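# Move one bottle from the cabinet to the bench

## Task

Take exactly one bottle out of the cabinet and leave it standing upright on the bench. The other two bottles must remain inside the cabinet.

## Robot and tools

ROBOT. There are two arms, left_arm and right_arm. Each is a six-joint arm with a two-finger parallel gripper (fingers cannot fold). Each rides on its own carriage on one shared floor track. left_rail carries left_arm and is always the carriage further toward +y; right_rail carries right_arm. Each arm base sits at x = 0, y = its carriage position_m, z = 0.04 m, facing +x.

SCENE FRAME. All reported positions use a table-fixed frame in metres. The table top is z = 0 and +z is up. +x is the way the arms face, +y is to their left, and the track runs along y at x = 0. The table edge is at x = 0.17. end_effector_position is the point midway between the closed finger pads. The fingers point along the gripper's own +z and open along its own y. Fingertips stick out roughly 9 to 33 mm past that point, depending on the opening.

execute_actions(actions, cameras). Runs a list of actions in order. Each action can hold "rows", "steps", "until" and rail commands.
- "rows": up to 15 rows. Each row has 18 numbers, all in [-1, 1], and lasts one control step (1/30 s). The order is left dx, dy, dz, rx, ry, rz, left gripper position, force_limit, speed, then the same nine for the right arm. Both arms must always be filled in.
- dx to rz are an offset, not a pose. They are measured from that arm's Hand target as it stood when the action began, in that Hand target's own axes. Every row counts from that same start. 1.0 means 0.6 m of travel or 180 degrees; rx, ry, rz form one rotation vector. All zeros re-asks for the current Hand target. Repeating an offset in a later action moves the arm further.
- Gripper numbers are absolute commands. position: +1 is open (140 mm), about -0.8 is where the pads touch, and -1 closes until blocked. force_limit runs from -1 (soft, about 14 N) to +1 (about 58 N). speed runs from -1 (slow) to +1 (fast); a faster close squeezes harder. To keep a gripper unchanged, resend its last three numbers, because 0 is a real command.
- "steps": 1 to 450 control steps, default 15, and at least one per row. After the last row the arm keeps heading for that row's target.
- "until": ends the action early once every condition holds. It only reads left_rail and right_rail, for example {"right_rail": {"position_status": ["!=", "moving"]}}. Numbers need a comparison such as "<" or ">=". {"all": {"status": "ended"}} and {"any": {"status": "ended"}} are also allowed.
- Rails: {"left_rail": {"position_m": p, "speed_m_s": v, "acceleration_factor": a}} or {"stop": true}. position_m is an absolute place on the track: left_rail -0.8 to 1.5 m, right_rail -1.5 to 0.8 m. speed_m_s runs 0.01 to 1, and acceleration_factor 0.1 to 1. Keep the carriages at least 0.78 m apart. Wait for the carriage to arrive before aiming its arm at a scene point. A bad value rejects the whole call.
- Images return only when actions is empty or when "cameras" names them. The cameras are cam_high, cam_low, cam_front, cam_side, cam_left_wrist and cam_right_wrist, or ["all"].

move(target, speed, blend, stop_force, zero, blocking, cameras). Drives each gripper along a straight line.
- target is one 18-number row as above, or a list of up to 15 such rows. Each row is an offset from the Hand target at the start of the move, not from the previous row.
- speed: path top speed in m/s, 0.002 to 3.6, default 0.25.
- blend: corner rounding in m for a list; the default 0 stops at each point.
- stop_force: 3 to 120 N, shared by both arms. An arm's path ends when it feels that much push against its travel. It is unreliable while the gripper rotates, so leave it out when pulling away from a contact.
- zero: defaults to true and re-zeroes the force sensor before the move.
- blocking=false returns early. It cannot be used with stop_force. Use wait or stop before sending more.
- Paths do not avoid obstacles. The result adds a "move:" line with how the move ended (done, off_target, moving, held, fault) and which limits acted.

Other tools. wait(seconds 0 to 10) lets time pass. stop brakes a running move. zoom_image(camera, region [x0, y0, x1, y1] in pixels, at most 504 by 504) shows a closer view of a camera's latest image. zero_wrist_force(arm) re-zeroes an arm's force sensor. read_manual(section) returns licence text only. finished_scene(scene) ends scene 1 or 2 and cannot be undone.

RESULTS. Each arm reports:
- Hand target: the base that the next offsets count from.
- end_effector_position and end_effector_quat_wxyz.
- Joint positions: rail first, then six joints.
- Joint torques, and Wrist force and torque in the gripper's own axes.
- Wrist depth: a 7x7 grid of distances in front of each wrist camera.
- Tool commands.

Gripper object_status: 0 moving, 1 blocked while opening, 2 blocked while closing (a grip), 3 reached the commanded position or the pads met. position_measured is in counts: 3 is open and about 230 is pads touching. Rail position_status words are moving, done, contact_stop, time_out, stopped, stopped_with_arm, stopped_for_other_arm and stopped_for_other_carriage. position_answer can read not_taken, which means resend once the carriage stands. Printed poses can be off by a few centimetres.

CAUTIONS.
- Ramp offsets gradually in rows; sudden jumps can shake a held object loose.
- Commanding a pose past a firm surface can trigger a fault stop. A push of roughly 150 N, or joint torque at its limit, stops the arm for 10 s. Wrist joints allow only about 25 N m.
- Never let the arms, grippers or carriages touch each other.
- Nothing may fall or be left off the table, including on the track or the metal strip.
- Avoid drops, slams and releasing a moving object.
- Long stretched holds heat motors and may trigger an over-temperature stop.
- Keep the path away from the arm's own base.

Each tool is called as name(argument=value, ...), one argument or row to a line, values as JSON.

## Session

execute_actions(
  actions=[],
)

Scene clock: 0.00 s.
left_arm: end_effector_position=(+0.3456, +1.0354, +0.5800) position_measured=3 object_status=3 end_effector_quat_wxyz=(+0.000, +0.000, +1.000, +0.000) | right_arm: end_effector_position=(+0.3456, -1.0801, +0.5800) position_measured=3 object_status=3 end_effector_quat_wxyz=(+0.000, +0.000, +1.000, +0.000)
Joint positions: left_arm=[1.008 -0.316 -1.725 0.971 -0.816 -1.571 -0.316] | right_arm=[-1.107 -0.316 -1.725 0.971 -0.816 -1.571 -0.316]
Joint velocities: within noise
Joint torques (N m): no reading
Wrist force (N): no reading
Wrist torque (N m): no reading
Wrist force, peak (N): no reading
Wrist depth (mm): cam_left_wrist=[- - - 633 - - 662 / 679 - - - 679 - 691 / - 770 - 740 - - 750 / - 124 - 757 - 765 122 / - 115 - - 827 - 110 / - 1655 891 874 1963 1768 2068 / 1930 2050 2014 2050 2050 2050 -] | cam_right_wrist=[- - - - - - 575 / - - - - - - - / - - - - - - - / - 123 - - - 138 686 / - - - - - - 106 / 1761 1836 - 1969 1868 1934 - / 1917 1952 - 1790 1761 2044 -]
Hand target: left_arm +0.3456, +1.0354, +0.5800; +0.000, +0.000, +1.000, +0.000 | right_arm +0.3456, -1.0801, +0.5800; +0.000, +0.000, +1.000, +0.000
Tool commands: left_gripper/position=+1.0 left_gripper/force_limit=+1.0 left_gripper/speed=+1.0 right_gripper/position=+1.0 right_gripper/force_limit=+1.0 right_gripper/speed=+1.0
left_rail: position_m=1.008 position_status=done
right_rail: position_m=-1.107 position_status=done

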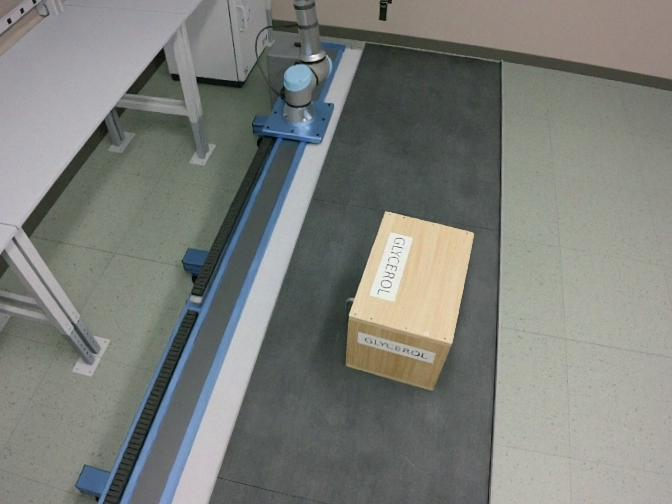

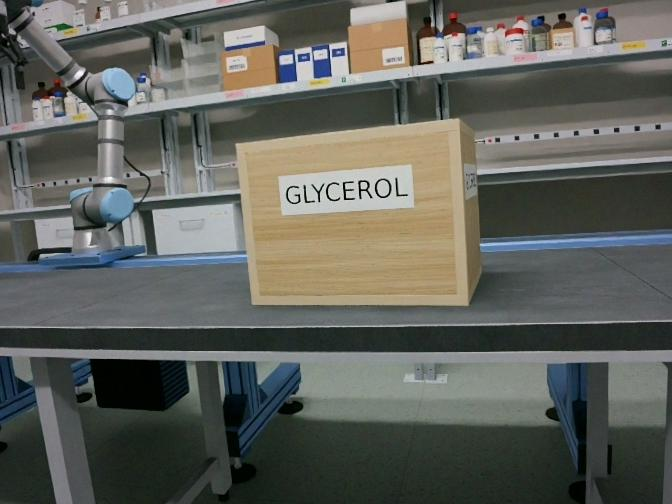

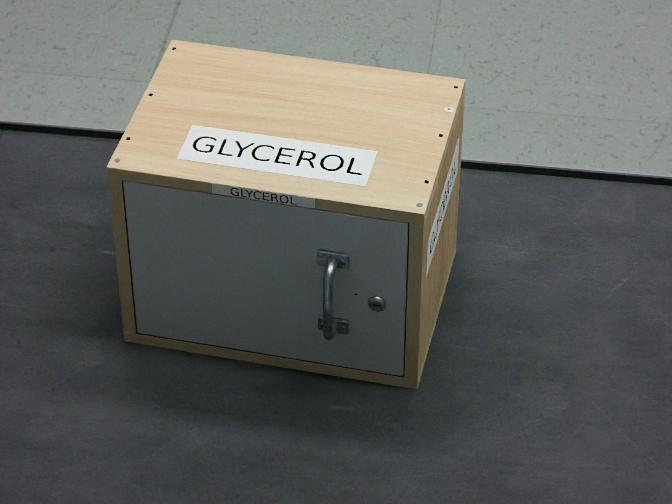

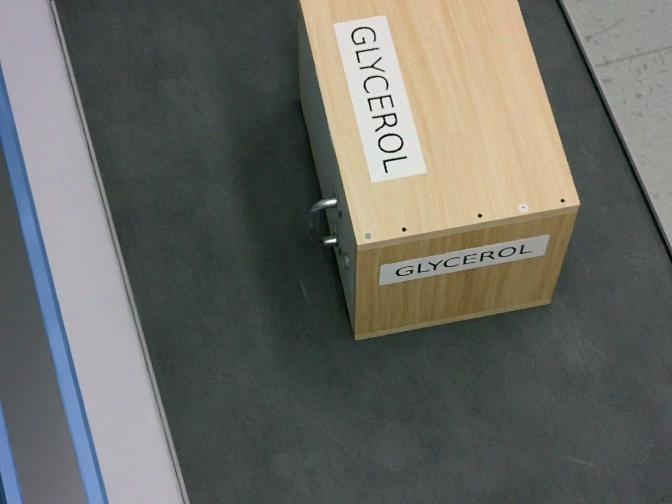

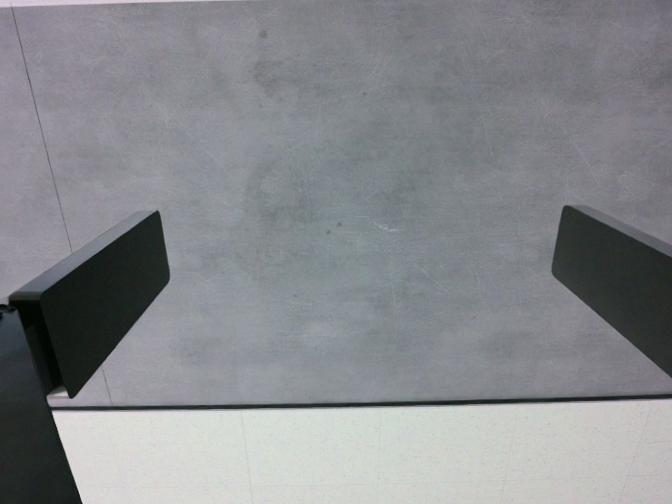

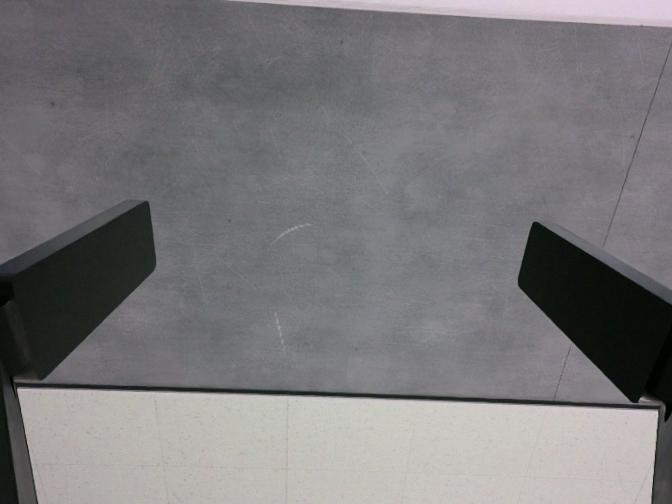

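execute_actions(
  actions=[
    {"right_rail":{"position_m":-0.55},"steps":150,"until":{"right_rail":{"position_status":["!=","moving"]}}},
  ],
)

move(
  target=[
    [0,0,0,0,0,0,1,1,1, -0.1,0,0,0,0,0.5,1,1,1],
    [0,0,0,0,0,0,1,1,1, -0.1,0.1,0,0,0,0.99,1,1,1],
  ],
  speed=0.5,
  blend=[0.05,0],
  cameras=["cam_right_wrist"],
)

Scene clock: 11.30 s.
left_arm: end_effector_position=(+0.3456, +1.0354, +0.5800) position_measured=3 object_status=3 end_effector_quat_wxyz=(+0.000, +0.000, +1.000, +0.000) | right_arm: end_effector_position=(+0.3456, -0.5228, +0.5800) position_measured=3 object_status=3 end_effector_quat_wxyz=(+0.000, +0.000, +1.000, +0.000)
Joint positions: left_arm=[1.008 -0.316 -1.725 0.971 -0.816 -1.571 -0.316] | right_arm=[-0.55 -0.316 -1.725 0.971 -0.816 -1.571 -0.316]
Joint torques (N m): left_arm=[-1.78 -11.39 -21.25 -3.19 -0.09 -0.04] | right_arm=[0.57 -12.52 -21.94 -2.42 0.15 -0.07]
Wrist force (N): left_arm=[0.1 0.0 0.0] | right_arm=[0.1 -0.1 0.1]
Wrist torque (N m): left_arm=[-0.01 -0.02 0.00] | right_arm=[-0.02 -0.03 0.00]
Wrist force, peak (N): left_arm=[0.7 0.0 0.3] | right_arm=[-0.1 -1.4 -0.1]
Wrist depth (mm): cam_left_wrist=[- - 636 - - 608 - / - - 685 631 685 - 658 / - - 726 - - - - / - 124 - - 770 785 127 / - 116 - - - 816 111 / - - 1883 1703 2364 1980 2032 / - 2014 2050 1997 2032 2050 2050] | cam_right_wrist=[- 605 - - - - 633 / - - - - - - - / - 656 - - - - - / - 122 - 788 - 139 521 / - - - - - 137 106 / 1641 1464 - 2434 1987 - - / 1868 2025 1820 - 1952 1917 -]
Hand target: left_arm +0.3456, +1.0354, +0.5800; +0.000, +0.000, +1.000, +0.000 | right_arm +0.3456, -0.5228, +0.5800; +0.000, +0.000, +1.000, +0.000
Tool commands: left_gripper/position=+1.0 left_gripper/force_limit=+1.0 left_gripper/speed=+1.0 right_gripper/position=+1.0 right_gripper/force_limit=+1.0 right_gripper/speed=+1.0
left_rail: position_m=1.008 position_status=done
right_rail: position_m=-0.550 position_status=done

Scene clock: 15.40 s.
left_arm: end_effector_position=(+0.3456, +1.0354, +0.5800) position_measured=3 object_status=3 end_effector_quat_wxyz=(+0.000, +0.000, +1.000, +0.000) | right_arm: end_effector_position=(+0.4056, -0.4628, +0.5800) position_measured=3 object_status=3 end_effector_quat_wxyz=(+0.000, +1.000, +0.016, +0.000)
Joint positions: left_arm=[1.008 -0.316 -1.725 0.971 -0.816 -1.571 -0.316] | right_arm=[-0.55 -0.115 -1.564 0.827 -0.834 -1.571 2.995]
Joint torques (N m): left_arm=[-1.44 -10.68 -21.37 -3.41 -0.12 0.21] | right_arm=[8.1 -8.02 -30.43 -0.58 -1.79 1.04]
Wrist force (N): left_arm=[0.1 0.1 -0.1] | right_arm=[0.0 0.2 0.5]
Wrist torque (N m): left_arm=[0.02 0.00 -0.01] | right_arm=[0.04 0.00 -0.14]
Wrist force, peak (N): left_arm=[0.5 0.4 0.1] | right_arm=[0.1 0.3 0.6]
Wrist depth (mm): cam_left_wrist=[611 - - - - - - / - - 694 683 - - 698 / - - - - 742 - - / - 124 - - - - 128 / - 114 - - - - 111 / - - - - - 1947 1947 / 1963 1980 2068 2271 2087 2068 2087] | cam_right_wrist=[460 582 - - - - - / - - - - - - - / - - - - - - - / - 122 794 722 836 139 - / - - 811 742 774 137 106 / 1790 1719 561 572 860 1570 - / - - 461 1987 2006 - -]
Hand target: left_arm +0.3456, +1.0354, +0.5800; +0.000, +0.000, +1.000, +0.000 | right_arm +0.4056, -0.4628, +0.5800; +0.000, +1.000, +0.016, +0.000
Off the commanded pose: left_arm 0.000 m, 0 deg | right_arm 0.000 m, 0 deg.
left_rail: position_m=1.008 position_status=done
right_rail: position_m=-0.550 position_status=done
move: done
Images, in order (width x height): cam_right_wrist 672x504.

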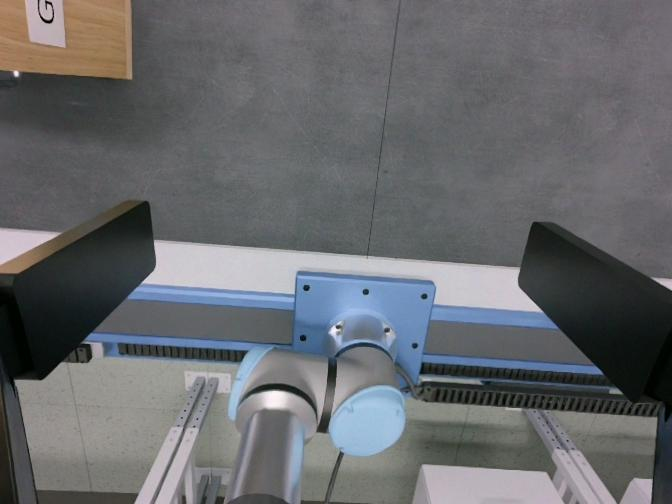

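move(
  target=[
    [0,0,0,0,0,0,1,1,1, -0.1,-0.6,0.1,0,0.2,0,1,1,1],
    [0,0,0,0,0,0,1,1,1, -0.131,-0.7,0.655,0.087,0.494,-0.087,1,1,1],
  ],
  speed=0.3,
  blend=[0.05,0],
  cameras=["cam_side","cam_right_wrist"],
)

Scene clock: 30.80 s.
left_arm: end_effector_position=(+0.3456, +1.0354, +0.5800) position_measured=3 object_status=3 end_effector_quat_wxyz=(+0.000, +0.000, +1.000, +0.000) | right_arm: end_effector_position=(+0.3138, -0.0454, +0.1870) position_measured=3 object_status=3 end_effector_quat_wxyz=(-0.133, +0.695, +0.133, +0.694)
Joint positions: left_arm=[1.008 -0.316 -1.725 0.971 -0.816 -1.571 -0.316] | right_arm=[-0.55 1.158 -0.704 2.167 -4.601 -2.349 3.144]
Joint torques (N m): left_arm=[-0.65 -11.26 -21.78 -3.2 0.21 0.22] | right_arm=[-6.7 -26.4 -13.47 -3.32 2.04 -1.14]
Wrist force (N): left_arm=[0.3 0.1 -0.1] | right_arm=[1.2 0.4 3.3]
Wrist torque (N m): left_arm=[0.02 -0.05 0.00] | right_arm=[0.01 -0.07 -0.10]
Wrist force, peak (N): left_arm=[0.6 -0.4 -0.1] | right_arm=[1.2 0.5 3.5]
Wrist depth (mm): cam_left_wrist=[640 - - - - - - / 669 - 677 728 640 - - / - - 668 724 765 733 - / - 133 - - - - 127 / - 142 836 - - - 111 / - - 916 908 2050 905 2068 / 2014 2050 1997 2068 2032 2106 2050] | cam_right_wrist=[- 326 285 266 236 212 3009 / - - - 265 244 224 - / - 374 - 276 264 230 - / - 122 355 300 270 148 3051 / - - 383 352 - 261 106 / 317 - - 335 309 290 - / - 263 265 271 277 290 -]
Hand target: left_arm +0.3456, +1.0354, +0.5800; +0.000, +0.000, +1.000, +0.000 | right_arm +0.3138, -0.0454, +0.1870; -0.133, +0.695, +0.133, +0.694
Off the commanded pose: left_arm 0.000 m, 0 deg | right_arm 0.000 m, 0 deg.
left_rail: position_m=1.008 position_status=done
right_rail: position_m=-0.550 position_status=done
move: done
Images, in order (width x height): cam_side 672x504, cam_right_wrist 672x504.

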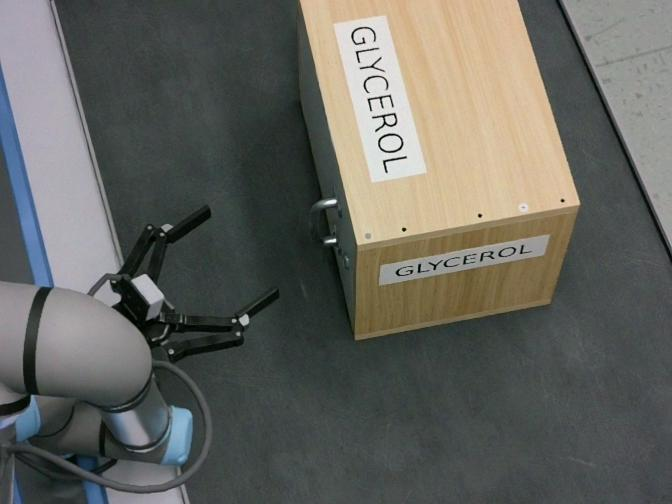

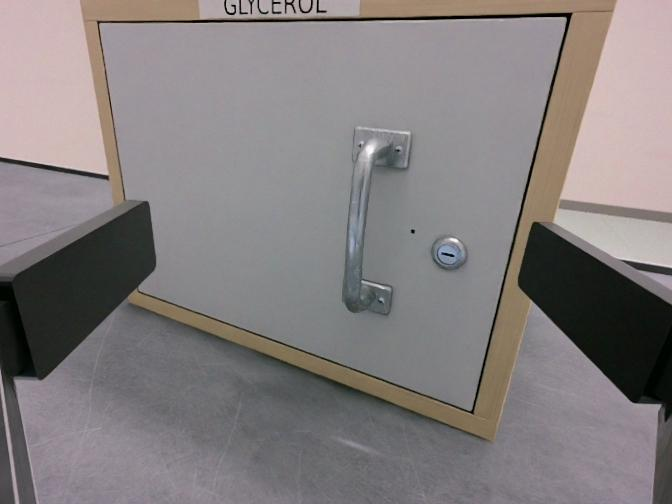

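move(
  target=[0,0,0,0,0,0,1,1,1, -0.01,0.02,0.02,0,0,0,0.0,0,0],
  speed=0.08,
)

move(
  target=[0,0,0,0,0,0,1,1,1, 0,0,0.135,0,0,0,0.0,0,0],
  speed=0.06,
  stop_force=8,
  cameras=["cam_side","cam_right_wrist"],
)

Scene clock: 40.47 s.
left_arm: end_effector_position=(+0.3456, +1.0354, +0.5800) position_measured=3 object_status=3 end_effector_quat_wxyz=(+0.000, +0.000, +1.000, +0.000) | right_arm: end_effector_position=(+0.3293, -0.0521, +0.1810) position_measured=129 object_status=3 end_effector_quat_wxyz=(-0.133, +0.695, +0.133, +0.694)
Joint positions: left_arm=[1.008 -0.316 -1.725 0.971 -0.816 -1.571 -0.316] | right_arm=[-0.55 1.112 -0.689 2.176 -4.627 -2.303 3.143]
Joint torques (N m): left_arm=[-2.24 -10.72 -20.65 -3.28 -0.12 0.09] | right_arm=[-6.67 -26.35 3.07 -3.59 1.87 -1.43]
Wrist force (N): left_arm=[0.0 0.1 -0.2] | right_arm=[1.1 0.6 3.0]
Wrist torque (N m): left_arm=[0.02 0.00 0.00] | right_arm=[0.04 -0.08 -0.09]
Wrist force, peak (N): left_arm=[0.6 0.3 -0.1] | right_arm=[1.0 0.7 3.6]
Wrist depth (mm): cam_left_wrist=[- - 636 619 - - - / - - - 698 - 724 - / - 711 - 694 - - - / - 124 - - - - 128 / - 132 - - - - 110 / - - 1631 - 2340 2491 2087 / 1963 2050 2032 2106 2050 2068 2087] | cam_right_wrist=[- 302 271 239 217 198 3282 / - 326 297 242 230 202 - / - - 296 276 238 220 - / - - 125 281 136 233 3494 / - - 358 309 279 - 81 / - - - 317 - - 73 / - - 260 262 - - 69]
Hand target: left_arm +0.3456, +1.0354, +0.5800; +0.000, +0.000, +1.000, +0.000 | right_arm +0.3294, -0.0521, +0.1810; -0.133, +0.695, +0.133, +0.694
Off the commanded pose: left_arm 0.000 m, 0 deg | right_arm 0.000 m, 0 deg.
left_rail: position_m=1.008 position_status=done
right_rail: position_m=-0.550 position_status=done
move: done

Scene clock: 43.03 s.
left_arm: end_effector_position=(+0.3456, +1.0354, +0.5800) position_measured=3 object_status=3 end_effector_quat_wxyz=(+0.000, +0.000, +1.000, +0.000) | right_arm: end_effector_position=(+0.4047, -0.0221, +0.1809) position_measured=129 object_status=3 end_effector_quat_wxyz=(-0.133, +0.695, +0.133, +0.694)
Joint positions: left_arm=[1.008 -0.316 -1.725 0.971 -0.816 -1.571 -0.316] | right_arm=[-0.55 0.981 -0.671 2.052 -4.52 -2.172 3.143]
Joint torques (N m): left_arm=[-0.63 -11.15 -22.12 -3.46 0.11 0.13] | right_arm=[-6.97 -30.86 -15.91 0.22 1.81 -0.15]
Wrist force (N): left_arm=[0.0 0.1 0.0] | right_arm=[1.4 0.2 3.1]
Wrist torque (N m): left_arm=[0.02 0.00 -0.01] | right_arm=[-0.03 -0.17 -0.06]
Wrist force, peak (N): left_arm=[0.6 0.0 0.3] | right_arm=[1.4 0.3 3.6]
Wrist depth (mm): cam_left_wrist=[- - - - - - - / - 685 - 742 685 677 687 / - - 706 - - - 733 / - 123 - - - - 128 / - 115 - - - - 111 / - - - 1963 1755 2087 2125 / 1997 1930 2125 2050 1997 1963 -] | cam_right_wrist=[244 216 188 171 155 141 128 / 265 223 202 179 162 146 135 / - - 213 186 168 153 141 / - 93 214 209 135 160 148 / - - 243 214 196 - 81 / - - 261 226 212 - 73 / - - - 252 - - 69]
Hand target: left_arm +0.3456, +1.0354, +0.5800; +0.000, +0.000, +1.000, +0.000 | right_arm +0.4047, -0.0221, +0.1809; -0.133, +0.695, +0.133, +0.694
Off the commanded pose: left_arm 0.000 m, 0 deg | right_arm 0.000 m, 0 deg.
left_rail: position_m=1.008 position_status=done
right_rail: position_m=-0.550 position_status=done
move: done
Images, in order (width x height): cam_side 672x504, cam_right_wrist 672x504.

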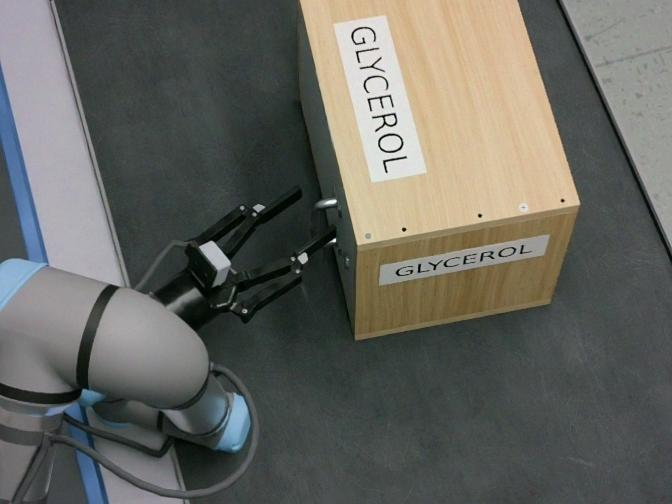

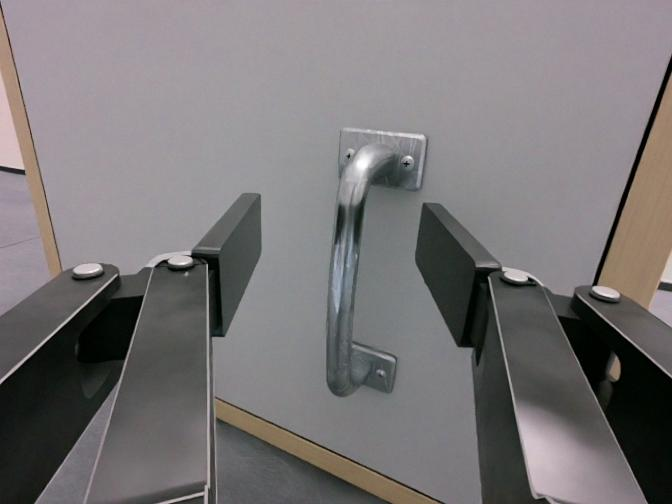

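move(
  target=[0,0,0,0,0,0,1,1,1, 0,0,0.0,0,0,0,-0.4,-0.5,-0.6],
)

move(
  target=[0,0,0,0,0,0,1,1,1, 0,0,0.018,0,0,0,-0.4,-0.5,-0.6],
  speed=0.03,
  stop_force=5,
)

move(
  target=[0,0,0,0,0,0,1,1,1, 0,0,0.0,0,0,0,-1,-0.5,-0.8],
  cameras=["cam_side","cam_right_wrist"],
)

Scene clock: 53.30 s.
left_arm: end_effector_position=(+0.3456, +1.0354, +0.5800) position_measured=3 object_status=3 end_effector_quat_wxyz=(+0.000, +0.000, +1.000, +0.000) | right_arm: end_effector_position=(+0.4047, -0.0221, +0.1809) position_measured=179 object_status=0 end_effector_quat_wxyz=(-0.133, +0.695, +0.133, +0.694)
Joint positions: left_arm=[1.008 -0.316 -1.725 0.971 -0.816 -1.571 -0.316] | right_arm=[-0.55 0.981 -0.671 2.052 -4.52 -2.172 3.143]
Joint torques (N m): left_arm=[-0.23 -9.68 -21.35 -3.32 0.11 0.18] | right_arm=[-7.02 -30.48 -16.12 0.37 1.87 0.83]
Wrist force (N): left_arm=[0.3 0.1 -0.2] | right_arm=[1.5 0.2 3.2]
Wrist torque (N m): left_arm=[0.01 -0.05 0.00] | right_arm=[-0.01 -0.20 -0.06]
Wrist force, peak (N): left_arm=[0.0 0.2 -0.7] | right_arm=[1.5 0.2 3.4]
Wrist depth (mm): cam_left_wrist=[- - - - 640 - - / 691 687 - - - - - / 726 713 - - - 742 - / - 123 - - 785 - 128 / - 143 - 836 - - 111 / - - - - 2271 1899 1914 / - 2032 2032 2032 2068 2087 2106] | cam_right_wrist=[244 215 191 171 156 140 128 / 257 232 197 181 163 147 135 / 293 250 216 177 168 154 141 / - 245 115 160 138 162 149 / - 81 109 211 - - 156 / - - - - - - - / - - - 256 - - -]
Hand target: left_arm +0.3456, +1.0354, +0.5800; +0.000, +0.000, +1.000, +0.000 | right_arm +0.4047, -0.0221, +0.1809; -0.133, +0.695, +0.133, +0.694
Off the commanded pose: left_arm 0.000 m, 0 deg | right_arm 0.000 m, 0 deg.
left_rail: position_m=1.008 position_status=done
right_rail: position_m=-0.550 position_status=done
move: done

Scene clock: 54.87 s.
left_arm: end_effector_position=(+0.3456, +1.0354, +0.5800) position_measured=3 object_status=3 end_effector_quat_wxyz=(+0.000, +0.000, +1.000, +0.000) | right_arm: end_effector_position=(+0.4147, -0.0181, +0.1808) position_measured=179 object_status=3 end_effector_quat_wxyz=(-0.133, +0.695, +0.133, +0.694)
Joint positions: left_arm=[1.008 -0.316 -1.725 0.971 -0.816 -1.571 -0.316] | right_arm=[-0.55 0.966 -0.667 2.032 -4.505 -2.157 3.143]
Joint torques (N m): left_arm=[-1.31 -9.73 -20.88 -3.36 -0.04 0.08] | right_arm=[-7.51 -30.98 -16 0.25 1.83 -1.43]
Wrist force (N): left_arm=[0.1 0.1 0.1] | right_arm=[1.4 0.3 3.2]
Wrist torque (N m): left_arm=[0.03 -0.01 -0.01] | right_arm=[-0.01 -0.16 -0.05]
Wrist force, peak (N): left_arm=[0.5 -0.4 0.2] | right_arm=[1.5 0.2 3.4]
Wrist depth (mm): cam_left_wrist=[- - - 679 - - - / - - - 673 681 - - / - - - - 708 - - / - 123 762 - - - 128 / - 115 - - 807 - 110 / - - 877 - 1914 2165 - / - 1899 2050 2087 2125 2087 2106] | cam_right_wrist=[230 204 179 159 143 132 122 / 251 219 189 169 155 138 127 / 288 236 205 154 159 144 133 / 296 91 - 190 132 150 141 / - 81 109 212 - - 144 / - - - 193 - - - / - - - 246 - - -]
Hand target: left_arm +0.3456, +1.0354, +0.5800; +0.000, +0.000, +1.000, +0.000 | right_arm +0.4147, -0.0181, +0.1808; -0.133, +0.695, +0.133, +0.694
Off the commanded pose: left_arm 0.000 m, 0 deg | right_arm 0.000 m, 0 deg.
left_rail: position_m=1.008 position_status=done
right_rail: position_m=-0.550 position_status=done
move: done

Scene clock: 55.57 s.
left_arm: end_effector_position=(+0.3456, +1.0354, +0.5800) position_measured=3 object_status=3 end_effector_quat_wxyz=(+0.000, +0.000, +1.000, +0.000) | right_arm: end_effector_position=(+0.4147, -0.0181, +0.1808) position_measured=213 object_status=2 end_effector_quat_wxyz=(-0.133, +0.695, +0.133, +0.694)
Joint positions: left_arm=[1.008 -0.316 -1.725 0.971 -0.816 -1.571 -0.316] | right_arm=[-0.55 0.966 -0.667 2.032 -4.505 -2.157 3.143]
Joint torques (N m): left_arm=[-1.83 -10.79 -22.64 -3.17 0.09 0.23] | right_arm=[9.86 -31.96 -16.17 0.27 4.41 -1.49]
Wrist force (N): left_arm=[0.0 0.0 0.1] | right_arm=[2.1 8.2 -3.4]
Wrist torque (N m): left_arm=[-0.01 0.00 -0.01] | right_arm=[-0.27 -0.07 0.62]
Wrist force, peak (N): left_arm=[0.6 -0.2 0.0] | right_arm=[1.4 16.1 -5.6]
Wrist depth (mm): cam_left_wrist=[- - - 656 - 653 - / 687 713 - - 666 726 - / 687 - - - - 733 - / - 123 - - - - 127 / - 115 - - - - 111 / - 888 923 953 2271 927 1963 / - 2050 2068 2032 2050 2227 2050] | cam_right_wrist=[228 201 178 163 - 131 120 / 254 214 189 - 153 137 128 / 276 244 202 148 156 144 132 / 298 257 209 131 159 153 139 / - - - - - 79 145 / - - - - - 69 - / - - - - - - -]
Hand target: left_arm +0.3456, +1.0354, +0.5800; +0.000, +0.000, +1.000, +0.000 | right_arm +0.4147, -0.0181, +0.1808; -0.133, +0.695, +0.133, +0.694
Off the commanded pose: left_arm 0.000 m, 0 deg | right_arm 0.000 m, 0 deg.
left_rail: position_m=1.008 position_status=done
right_rail: position_m=-0.550 position_status=done
move: done
Images, in order (width x height): cam_side 672x504, cam_right_wrist 672x504.

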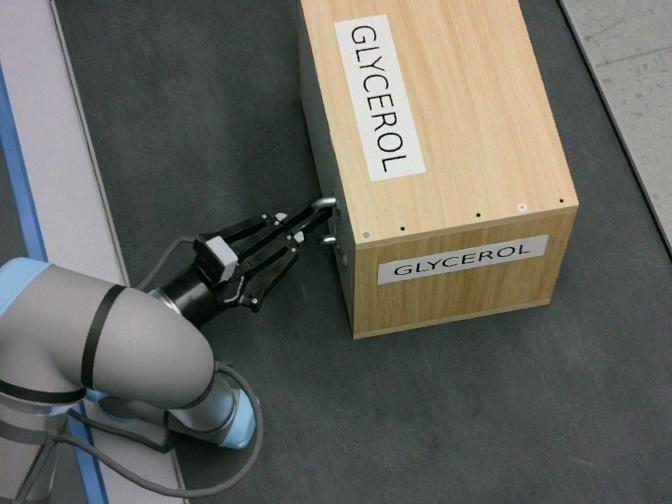

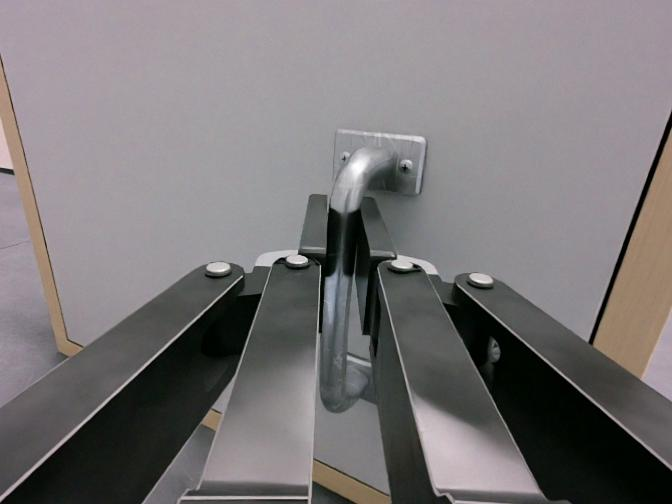

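move(
  target=[
    [0,0,0,0,0,0,1,1,1, 0,-0.026,-0.0426,0,0,0,-1,-0.5,-0.8],
    [0,0,0,0,0,0,1,1,1, 0,-0.0615,-0.0824,0,0,0,-1,-0.5,-0.8],
    [0,0,0,0,0,0,1,1,1, 0,-0.114,-0.125,0,0,0,-1,-0.5,-0.8],
  ],
  speed=0.035,
  blend=[0.005,0.005,0],
  stop_force=45,
  cameras=["cam_side","cam_right_wrist"],
)

Scene clock: 68.60 s.
left_arm: end_effector_position=(+0.3456, +1.0354, +0.5800) position_measured=3 object_status=3 end_effector_quat_wxyz=(+0.000, +0.000, +1.000, +0.000) | right_arm: end_effector_position=(+0.3197, +0.0176, +0.1810) position_measured=213 object_status=2 end_effector_quat_wxyz=(-0.133, +0.695, +0.133, +0.694)
Joint positions: left_arm=[1.008 -0.316 -1.725 0.971 -0.816 -1.571 -0.316] | right_arm=[-0.55 1.204 -0.657 1.979 -4.462 -2.395 3.143]
Joint torques (N m): left_arm=[-0.37 -10.64 -21.41 -3.23 0.22 0.05] | right_arm=[10.79 -33.03 -12.02 -0.95 -3.89 0.31]
Wrist force (N): left_arm=[0.3 0.0 0.0] | right_arm=[-3.1 -7.6 20.5]
Wrist torque (N m): left_arm=[-0.01 -0.07 -0.01] | right_arm=[-0.17 0.26 0.76]
Wrist force, peak (N): left_arm=[0.6 0.3 -0.1] | right_arm=[1.5 -14.2 19.2]
Wrist depth (mm): cam_left_wrist=[- - - - 662 - 643 / - - - - - - - / 719 - - - - 722 - / 762 123 - - - - 128 / - 115 - - - - 111 / - 2932 2316 - 1963 2068 1980 / 2032 2050 1980 - 2050 2068 2068] | cam_right_wrist=[- 309 230 - 137 119 102 / - 331 242 186 151 123 108 / - 363 240 177 148 125 114 / - - - 131 158 132 112 / - - - - - 83 120 / - - - - - 69 - / - - - - - - -]
Hand target: left_arm +0.3456, +1.0354, +0.5800; +0.000, +0.000, +1.000, +0.000 | right_arm +0.3197, +0.0176, +0.1810; -0.133, +0.695, +0.133, +0.694
Off the commanded pose: left_arm 0.000 m, 0 deg | right_arm 0.000 m, 0 deg.
left_rail: position_m=1.008 position_status=done
right_rail: position_m=-0.550 position_status=done
move: done
Images, in order (width x height): cam_side 672x504, cam_right_wrist 672x504.

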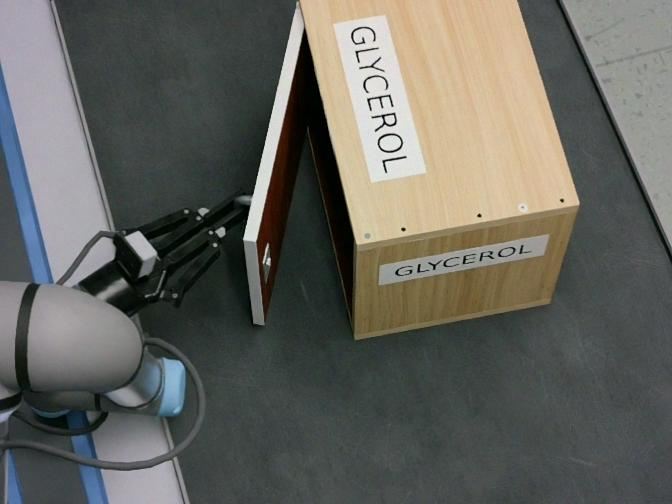

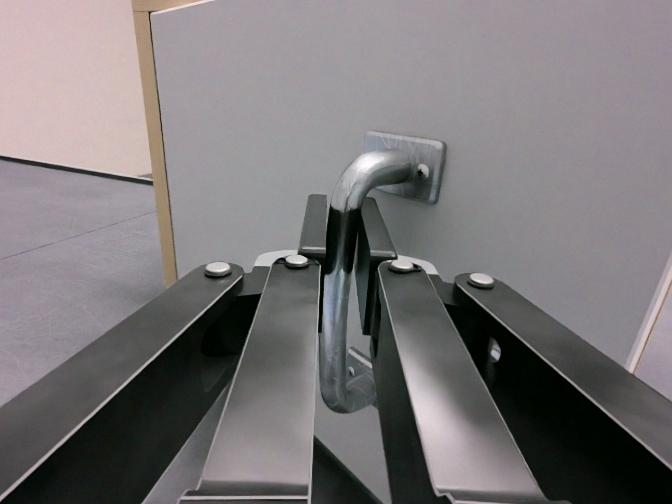

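move(
  target=[0,0,0,0,0,0,1,1,1, 0,0,0,0,0,0,0.3,-0.5,-0.5],
)

move(
  target=[0,0,0,0,0,0,1,1,1, 0,0,-0.25,0,0,0,0.3,-0.5,-0.5],
  speed=0.2,
)

execute_actions(
  actions=[
    {"right_rail":{"position_m":-0.95},"steps":120,"until":{"right_rail":{"position_status":["!=","moving"]}}},
  ],
)

move(
  target=[0,0,0,0,0,0,1,1,1, 0,-0.049,0.298,0.333,0,0,-0.8,-0.5,0],
  speed=0.2,
  cameras=["cam_side","cam_right_wrist"],
)

Scene clock: 77.27 s.
left_arm: end_effector_position=(+0.3456, +1.0354, +0.5800) position_measured=3 object_status=3 end_effector_quat_wxyz=(+0.000, +0.000, +1.000, +0.000) | right_arm: end_effector_position=(+0.3197, +0.0176, +0.1810) position_measured=91 object_status=0 end_effector_quat_wxyz=(-0.133, +0.695, +0.133, +0.694)
Joint positions: left_arm=[1.008 -0.316 -1.725 0.971 -0.816 -1.571 -0.316] | right_arm=[-0.55 1.205 -0.657 1.979 -4.462 -2.395 3.143]
Joint torques (N m): left_arm=[-1.25 -11.18 -21.72 -3.44 0.25 0.19] | right_arm=[-7.95 -35.29 -11.93 -0.84 1.09 0.4]
Wrist force (N): left_arm=[0.2 -0.2 0.0] | right_arm=[1.9 -1.7 2.5]
Wrist torque (N m): left_arm=[-0.04 -0.04 -0.01] | right_arm=[-0.05 -0.25 -0.15]
Wrist force, peak (N): left_arm=[0.6 0.2 -0.4] | right_arm=[-3.4 -7.9 21.0]
Wrist depth (mm): cam_left_wrist=[- - - 645 - 642 - / - 683 662 - 653 - - / 691 - - - - - - / - 124 - - 767 - 128 / - 115 762 - 836 - 111 / - - 1853 - 1485 2206 - / - 2014 2014 2032 2050 2068 2106] | cam_right_wrist=[- 313 251 191 157 131 113 / - 330 248 201 169 135 119 / - 360 261 155 160 141 121 / - 98 265 225 180 126 128 / - 86 306 212 187 113 87 / - - 301 206 182 - - / - - 261 250 - - -]
Hand target: left_arm +0.3456, +1.0354, +0.5800; +0.000, +0.000, +1.000, +0.000 | right_arm +0.3197, +0.0176, +0.1810; -0.133, +0.695, +0.133, +0.694
Off the commanded pose: left_arm 0.000 m, 0 deg | right_arm 0.000 m, 0 deg.
left_rail: position_m=1.008 position_status=done
right_rail: position_m=-0.550 position_status=done
move: done

Scene clock: 78.47 s.
left_arm: end_effector_position=(+0.3456, +1.0354, +0.5800) position_measured=3 object_status=3 end_effector_quat_wxyz=(+0.000, +0.000, +1.000, +0.000) | right_arm: end_effector_position=(+0.2483, -0.0106, +0.1808) position_measured=91 object_status=3 end_effector_quat_wxyz=(-0.134, +0.695, +0.134, +0.694)
Joint positions: left_arm=[1.008 -0.316 -1.725 0.971 -0.816 -1.571 -0.316] | right_arm=[-0.55 1.347 -0.673 2.06 -4.526 -2.537 3.144]
Joint torques (N m): left_arm=[-0.71 -10.52 -22.32 -3.14 0.15 0.01] | right_arm=[-6.38 -29.38 -14.9 0.87 1.79 -1.38]
Wrist force (N): left_arm=[0.1 0.2 -0.2] | right_arm=[1.4 0.2 3.4]
Wrist torque (N m): left_arm=[0.05 -0.02 -0.01] | right_arm=[-0.02 -0.16 -0.22]
Wrist force, peak (N): left_arm=[0.4 0.4 -0.1] | right_arm=[1.7 0.1 4.7]
Wrist depth (mm): cam_left_wrist=[- - 651 - 616 - - / - 706 - 683 - - - / 724 733 - - - 717 - / - 123 - - - - 128 / - 115 816 833 - 827 110 / - - - 908 874 - 1963 / - 2032 2068 2014 2050 2249 2125] | cam_right_wrist=[- 381 352 262 198 178 242 / 3051 - - 268 218 184 281 / - - - 278 221 200 3333 / - 98 156 285 167 197 2813 / - 96 - 294 257 113 86 / - 316 - 330 286 - - / - 256 240 262 261 - -]
Hand target: left_arm +0.3456, +1.0354, +0.5800; +0.000, +0.000, +1.000, +0.000 | right_arm +0.2485, -0.0105, +0.1808; -0.134, +0.695, +0.134, +0.694 (not the last commanded pose)
Off the commanded pose: left_arm 0.000 m, 0 deg | right_arm 0.073 m, 0 deg.
left_rail: position_m=1.008 position_status=done
right_rail: position_m=-0.550 position_status=done
move: held (right_arm; a check stopped the path); limits=held
pose unreachable (right arm): on one or more control steps of this call, first in action 0 (counted from 0), this arm could not follow its commanded pose, so it was not sent that pose on those steps. It may still have moved: this result reports where it is.
cause: moving toward the commanded pose would bring two parts of the arm too close to each other (its gripper and another part of the arm, with joints 5 (wrist 1) to 7 (wrist 3) between them, 11 mm apart when it was first held).

Scene clock: 80.50 s.
left_arm: end_effector_position=(+0.3456, +1.0354, +0.5800) position_measured=3 object_status=3 end_effector_quat_wxyz=(+0.000, +0.000, +1.000, +0.000) | right_arm: end_effector_position=(+0.2485, -0.4105, +0.1808) position_measured=91 object_status=3 end_effector_quat_wxyz=(-0.134, +0.695, +0.134, +0.694)
Joint positions: left_arm=[1.008 -0.316 -1.725 0.971 -0.816 -1.571 -0.316] | right_arm=[-0.95 1.347 -0.672 2.06 -4.526 -2.537 3.144]
Joint torques (N m): left_arm=[-0.17 -11.48 -21.29 -3.24 0.19 -0.04] | right_arm=[-4.44 -30.43 -7.03 -1.4 1.62 -1.39]
Wrist force (N): left_arm=[0.1 0.1 -0.1] | right_arm=[1.6 0.4 3.5]
Wrist torque (N m): left_arm=[0.03 -0.01 -0.01] | right_arm=[0.02 -0.22 -0.22]
Wrist force, peak (N): left_arm=[0.6 0.2 -0.1] | right_arm=[1.6 -0.8 3.8]
Wrist depth (mm): cam_left_wrist=[- 687 - - 647 640 - / 673 - - - 683 - - / - - 735 742 708 - 777 / - 124 783 - - - 128 / - 132 821 - - - 110 / - 2106 - - - 2413 - / 1997 2032 1963 2014 2068 2413 2125] | cam_right_wrist=[590 387 485 - 5158 - - / 658 422 507 - - - - / 647 443 535 4421 3095 - - / 528 100 155 - - 116 - / - 86 - - - 113 86 / - - 306 - - - - / - - 271 256 266 - -]
Hand target: left_arm +0.3456, +1.0354, +0.5800; +0.000, +0.000, +1.000, +0.000 | right_arm +0.2485, -0.4105, +0.1808; -0.134, +0.695, +0.134, +0.694 (not the last commanded pose)
Tool commands: left_gripper/position=+1.0 left_gripper/force_limit=+1.0 left_gripper/speed=+1.0 right_gripper/position=+0.3 right_gripper/force_limit=-0.5 right_gripper/speed=-0.5
Off the commanded pose: left_arm 0.000 m, 0 deg | right_arm 0.073 m, 0 deg.
left_rail: position_m=1.008 position_status=done
right_rail: position_m=-0.950 position_status=done

Scene clock: 83.90 s.
left_arm: end_effector_position=(+0.3456, +1.0354, +0.5800) position_measured=3 object_status=3 end_effector_quat_wxyz=(+0.000, +0.000, +1.000, +0.000) | right_arm: end_effector_position=(+0.4035, -0.3167, +0.1805) position_measured=229 object_status=3 end_effector_quat_wxyz=(-0.463, +0.535, +0.462, +0.534)
Joint positions: left_arm=[1.008 -0.316 -1.725 0.971 -0.816 -1.571 -0.316] | right_arm=[-0.95 0.458 -0.632 1.885 -4.393 -0.601 3.142]
Joint torques (N m): left_arm=[-0.41 -10.96 -21.44 -3.26 0.17 0.04] | right_arm=[-6.29 -33.08 -17.45 0.86 1.85 -1.44]
Wrist force (N): left_arm=[0.5 0.2 -0.1] | right_arm=[1.5 0.1 2.9]
Wrist torque (N m): left_arm=[0.05 -0.10 0.00] | right_arm=[-0.05 -0.24 -0.07]
Wrist force, peak (N): left_arm=[0.7 0.0 -0.2] | right_arm=[1.9 0.4 3.6]
Wrist depth (mm): cam_left_wrist=[- - 606 - - 681 - / - - - - - - - / - 706 - - - - 691 / - 124 783 757 793 - 128 / - 115 - - - - 110 / - 2014 905 868 1768 2014 1997 / 1947 2032 2087 2032 2340 1980 2050] | cam_right_wrist=[- 1134 - 394 285 288 294 / - 1252 350 286 301 308 311 / - 1100 - 321 325 331 332 / 557 633 - 107 343 353 360 / 449 - - - - 370 395 / - - - - - 67 - / - - - - - - -]
Hand target: left_arm +0.3456, +1.0354, +0.5800; +0.000, +0.000, +1.000, +0.000 | right_arm +0.4036, -0.3167, +0.1804; -0.463, +0.535, +0.463, +0.534
Off the commanded pose: left_arm 0.000 m, 0 deg | right_arm 0.000 m, 0 deg.
left_rail: position_m=1.008 position_status=done
right_rail: position_m=-0.950 position_status=done
move: done
Images, in order (width x height): cam_side 672x504, cam_right_wrist 672x504.

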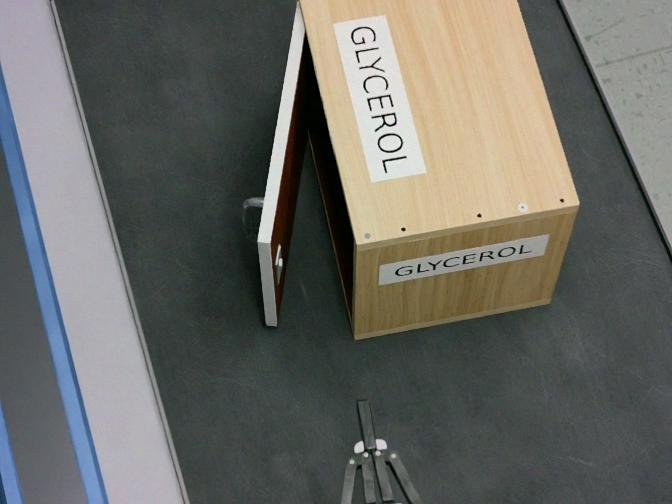

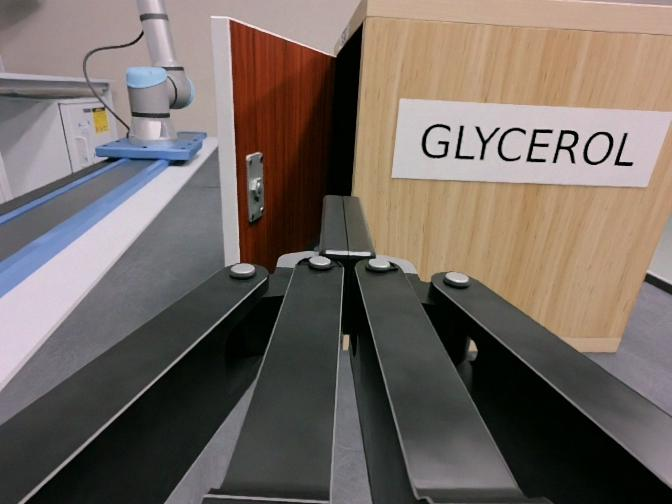

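move(
  target=[
    [0,0,0,0,0,0,1,1,1, 0,-0.112,0.02,0,0,0,-0.8,-0.5,-0.5],
    [0,0,0,0,0,0,1,1,1, 0,-0.112,0.36,0,0,0,-0.8,-0.5,-0.5],
  ],
  speed=0.12,
  stop_force=12,
  cameras=["cam_side","cam_right_wrist"],
)

Scene clock: 93.87 s.
left_arm: end_effector_position=(+0.3456, +1.0354, +0.5800) position_measured=3 object_status=3 end_effector_quat_wxyz=(+0.000, +0.000, +1.000, +0.000) | right_arm: end_effector_position=(+0.3679, -0.0933, +0.1804) position_measured=229 object_status=3 end_effector_quat_wxyz=(-0.463, +0.535, +0.463, +0.534)
Joint positions: left_arm=[1.008 -0.316 -1.725 0.971 -0.816 -1.571 -0.316] | right_arm=[-0.95 0.827 -0.457 1.365 -4.049 -0.971 3.143]
Joint torques (N m): left_arm=[-0.9 -11.02 -21.93 -3.21 0.19 0.19] | right_arm=[8.26 -45.51 -26.14 0.34 -1.77 1.25]
Wrist force (N): left_arm=[0.0 0.1 0.3] | right_arm=[1.7 0.0 3.1]
Wrist torque (N m): left_arm=[0.02 0.01 0.00] | right_arm=[-0.08 -0.21 -0.13]
Wrist force, peak (N): left_arm=[0.2 -0.7 -0.1] | right_arm=[1.2 -0.1 4.2]
Wrist depth (mm): cam_left_wrist=[- 631 - 642 - 658 662 / 696 671 691 698 - 681 - / 717 - 715 - 726 - - / - 133 759 759 - - 128 / - 115 836 804 - - 111 / - 1810 - 912 - 1853 2050 / 1997 2068 2050 2050 2087 2050 2068] | cam_right_wrist=[- - - 150 356 332 263 / - 1057 126 158 453 459 115 / - 1042 136 159 485 490 115 / 504 619 - 106 515 512 118 / 446 - - - - 83 125 / - - - - - 67 133 / - - - - - - -]
Hand target: left_arm +0.3456, +1.0354, +0.5800; +0.000, +0.000, +1.000, +0.000 | right_arm +0.3679, -0.0933, +0.1804; -0.463, +0.535, +0.463, +0.534
Off the commanded pose: left_arm 0.000 m, 0 deg | right_arm 0.000 m, 0 deg.
left_rail: position_m=1.008 position_status=done
right_rail: position_m=-0.950 position_status=done
move: done
Images, in order (width x height): cam_side 672x504, cam_right_wrist 672x504.

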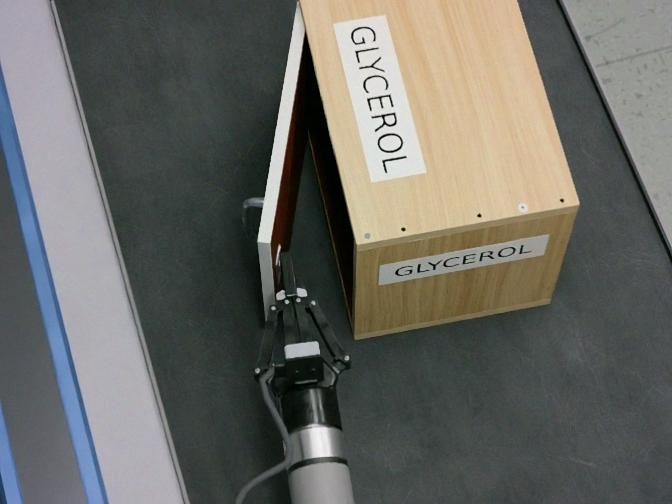

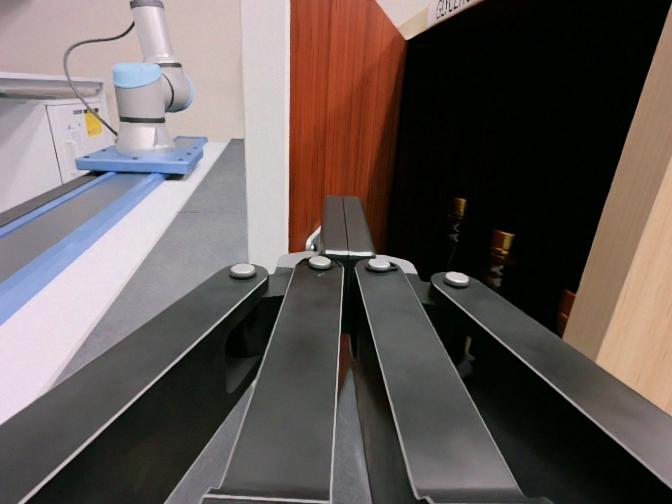

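move(
  target=[0,0,0,0,0,0,1,1,1, 0,-0.162,0.078,0,0,0,-0.8,-0.5,-0.5],
  speed=0.06,
  stop_force=30,
  cameras=["cam_side"],
)

execute_actions(
  actions=[
    {"right_rail":{"position_m":-0.77,"speed_m_s":0.08,"acceleration_factor":0.3},"steps":150,"until":{"right_rail":{"position_status":["!=","moving"]}}},
  ],
  cameras=["cam_high","cam_side","cam_right_wrist"],
)

Scene clock: 101.80 s.
left_arm: end_effector_position=(+0.3456, +1.0354, +0.5800) position_measured=3 object_status=3 end_effector_quat_wxyz=(+0.000, +0.000, +1.000, +0.000) | right_arm: end_effector_position=(+0.2784, -0.0331, +0.1805) position_measured=229 object_status=3 end_effector_quat_wxyz=(-0.463, +0.535, +0.463, +0.534)
Joint positions: left_arm=[1.008 -0.316 -1.725 0.971 -0.816 -1.571 -0.316] | right_arm=[-0.95 0.998 -0.433 1.304 -4.011 -1.142 3.143]
Joint torques (N m): left_arm=[-1.28 -11.99 -20.41 -3.25 0.2 0.22] | right_arm=[9.81 -46.08 -27.15 0.23 -1.14 1.36]
Wrist force (N): left_arm=[0.2 -0.3 -0.3] | right_arm=[2.1 1.5 2.8]
Wrist torque (N m): left_arm=[-0.07 -0.04 0.00] | right_arm=[-0.14 -0.26 -0.17]
Wrist force, peak (N): left_arm=[0.6 -0.1 -0.4] | right_arm=[2.0 1.8 3.5]
Wrist depth (mm): cam_left_wrist=[- - - - - - - / - 653 673 - 671 - 687 / - - - - - - - / - 124 - - - - 128 / - 123 - - - - 110 / - 930 1963 - 1883 1838 2145 / - 2227 2014 2014 2106 2087 -] | cam_right_wrist=[- - 121 147 - 345 310 / 2211 1037 129 160 233 413 417 / - 930 135 167 260 445 451 / - 603 144 115 273 476 478 / 400 - - - - 83 300 / - - - - - 67 - / - - - - - - -]
Hand target: left_arm +0.3456, +1.0354, +0.5800; +0.000, +0.000, +1.000, +0.000 | right_arm +0.2784, -0.0331, +0.1805; -0.463, +0.535, +0.463, +0.534
Off the commanded pose: left_arm 0.000 m, 0 deg | right_arm 0.000 m, 0 deg.
left_rail: position_m=1.008 position_status=done
right_rail: position_m=-0.950 position_status=done
move: done
Images, in order (width x height): cam_side 672x504.

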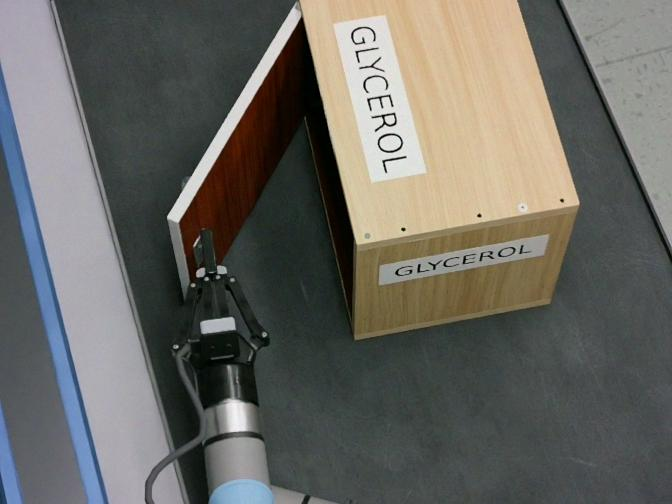

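Scene clock: 104.80 s.
left_arm: end_effector_position=(+0.3456, +1.0354, +0.5800) position_measured=3 object_status=3 end_effector_quat_wxyz=(+0.000, +0.000, +1.000, +0.000) | right_arm: end_effector_position=(+0.2784, +0.1469, +0.1805) position_measured=229 object_status=3 end_effector_quat_wxyz=(-0.463, +0.535, +0.463, +0.534)
Joint positions: left_arm=[1.008 -0.316 -1.725 0.971 -0.816 -1.571 -0.316] | right_arm=[-0.77 0.998 -0.433 1.304 -4.011 -1.142 3.143]
Joint torques (N m): left_arm=[-0.66 -10.09 -21.76 -3.42 0.18 0.05] | right_arm=[-3.78 -50.59 -25.78 -2.11 1.8 1.14]
Wrist force (N): left_arm=[0.3 0.0 0.0] | right_arm=[1.6 -0.1 0.5]
Wrist torque (N m): left_arm=[0.00 -0.07 -0.01] | right_arm=[-0.06 -0.22 -0.16]
Wrist force, peak (N): left_arm=[0.3 0.2 -0.6] | right_arm=[1.9 1.6 2.9]
Wrist depth (mm): cam_left_wrist=[- 649 - - - - - / 675 - - - 700 - - / 719 - - - - - - / - 124 - - - - 128 / - 115 - 874 - 833 110 / - - - 881 - 1838 1947 / 1997 2068 1899 2068 2106 2032 2014] | cam_right_wrist=[116 121 134 143 159 176 201 / 121 127 140 153 170 190 212 / 129 136 151 165 184 212 238 / 137 - 158 107 196 - 283 / 142 - - - - 238 307 / - - - - - 67 325 / - - - - - - -]
Hand target: left_arm +0.3456, +1.0354, +0.5800; +0.000, +0.000, +1.000, +0.000 | right_arm +0.2784, +0.1469, +0.1805; -0.463, +0.535, +0.463, +0.534
Tool commands: left_gripper/position=+1.0 left_gripper/force_limit=+1.0 left_gripper/speed=+1.0 right_gripper/position=-0.8 right_gripper/force_limit=-0.5 right_gripper/speed=-0.5
Off the commanded pose: left_arm 0.000 m, 0 deg | right_arm 0.000 m, 0 deg.
left_rail: position_m=1.008 position_status=done
right_rail: position_m=-0.770 speed_m_s=0.08 position_status=done
Images, in order (width x height): cam_high 672x504, cam_side 672x504, cam_right_wrist 672x504.

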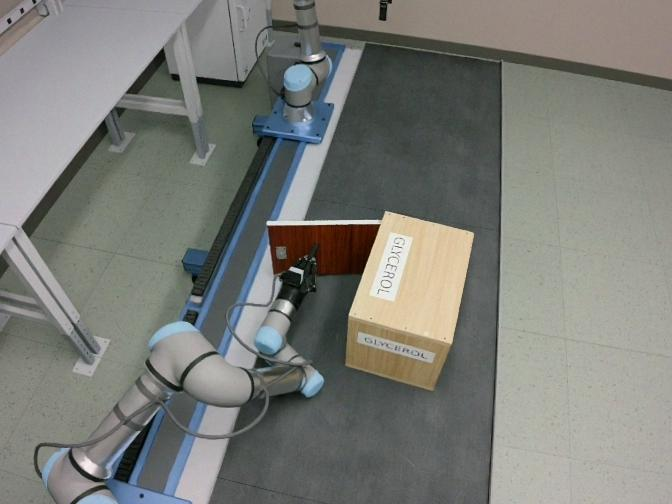

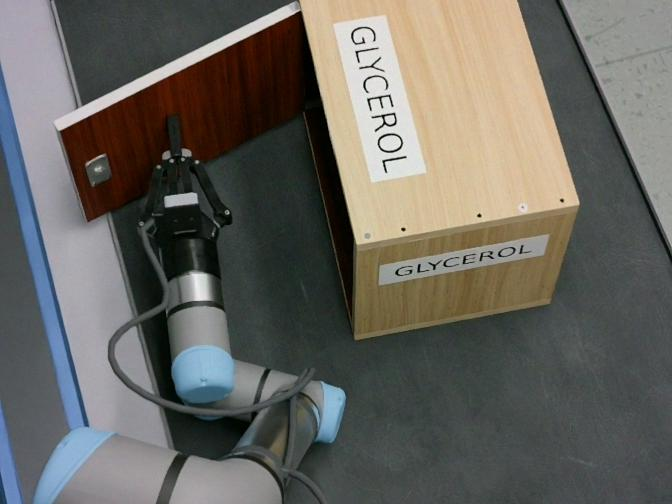

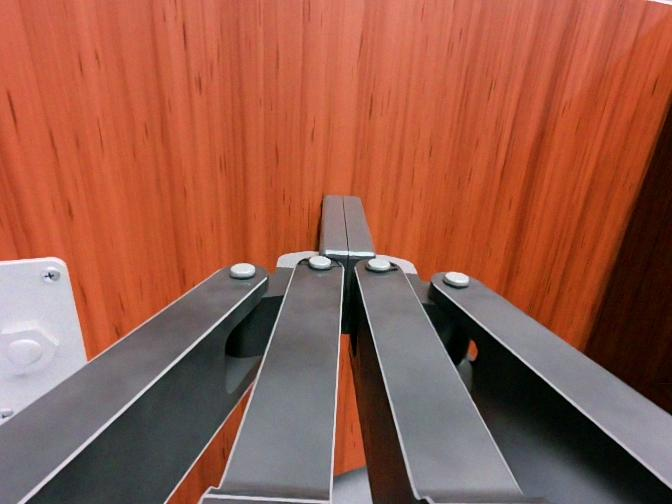

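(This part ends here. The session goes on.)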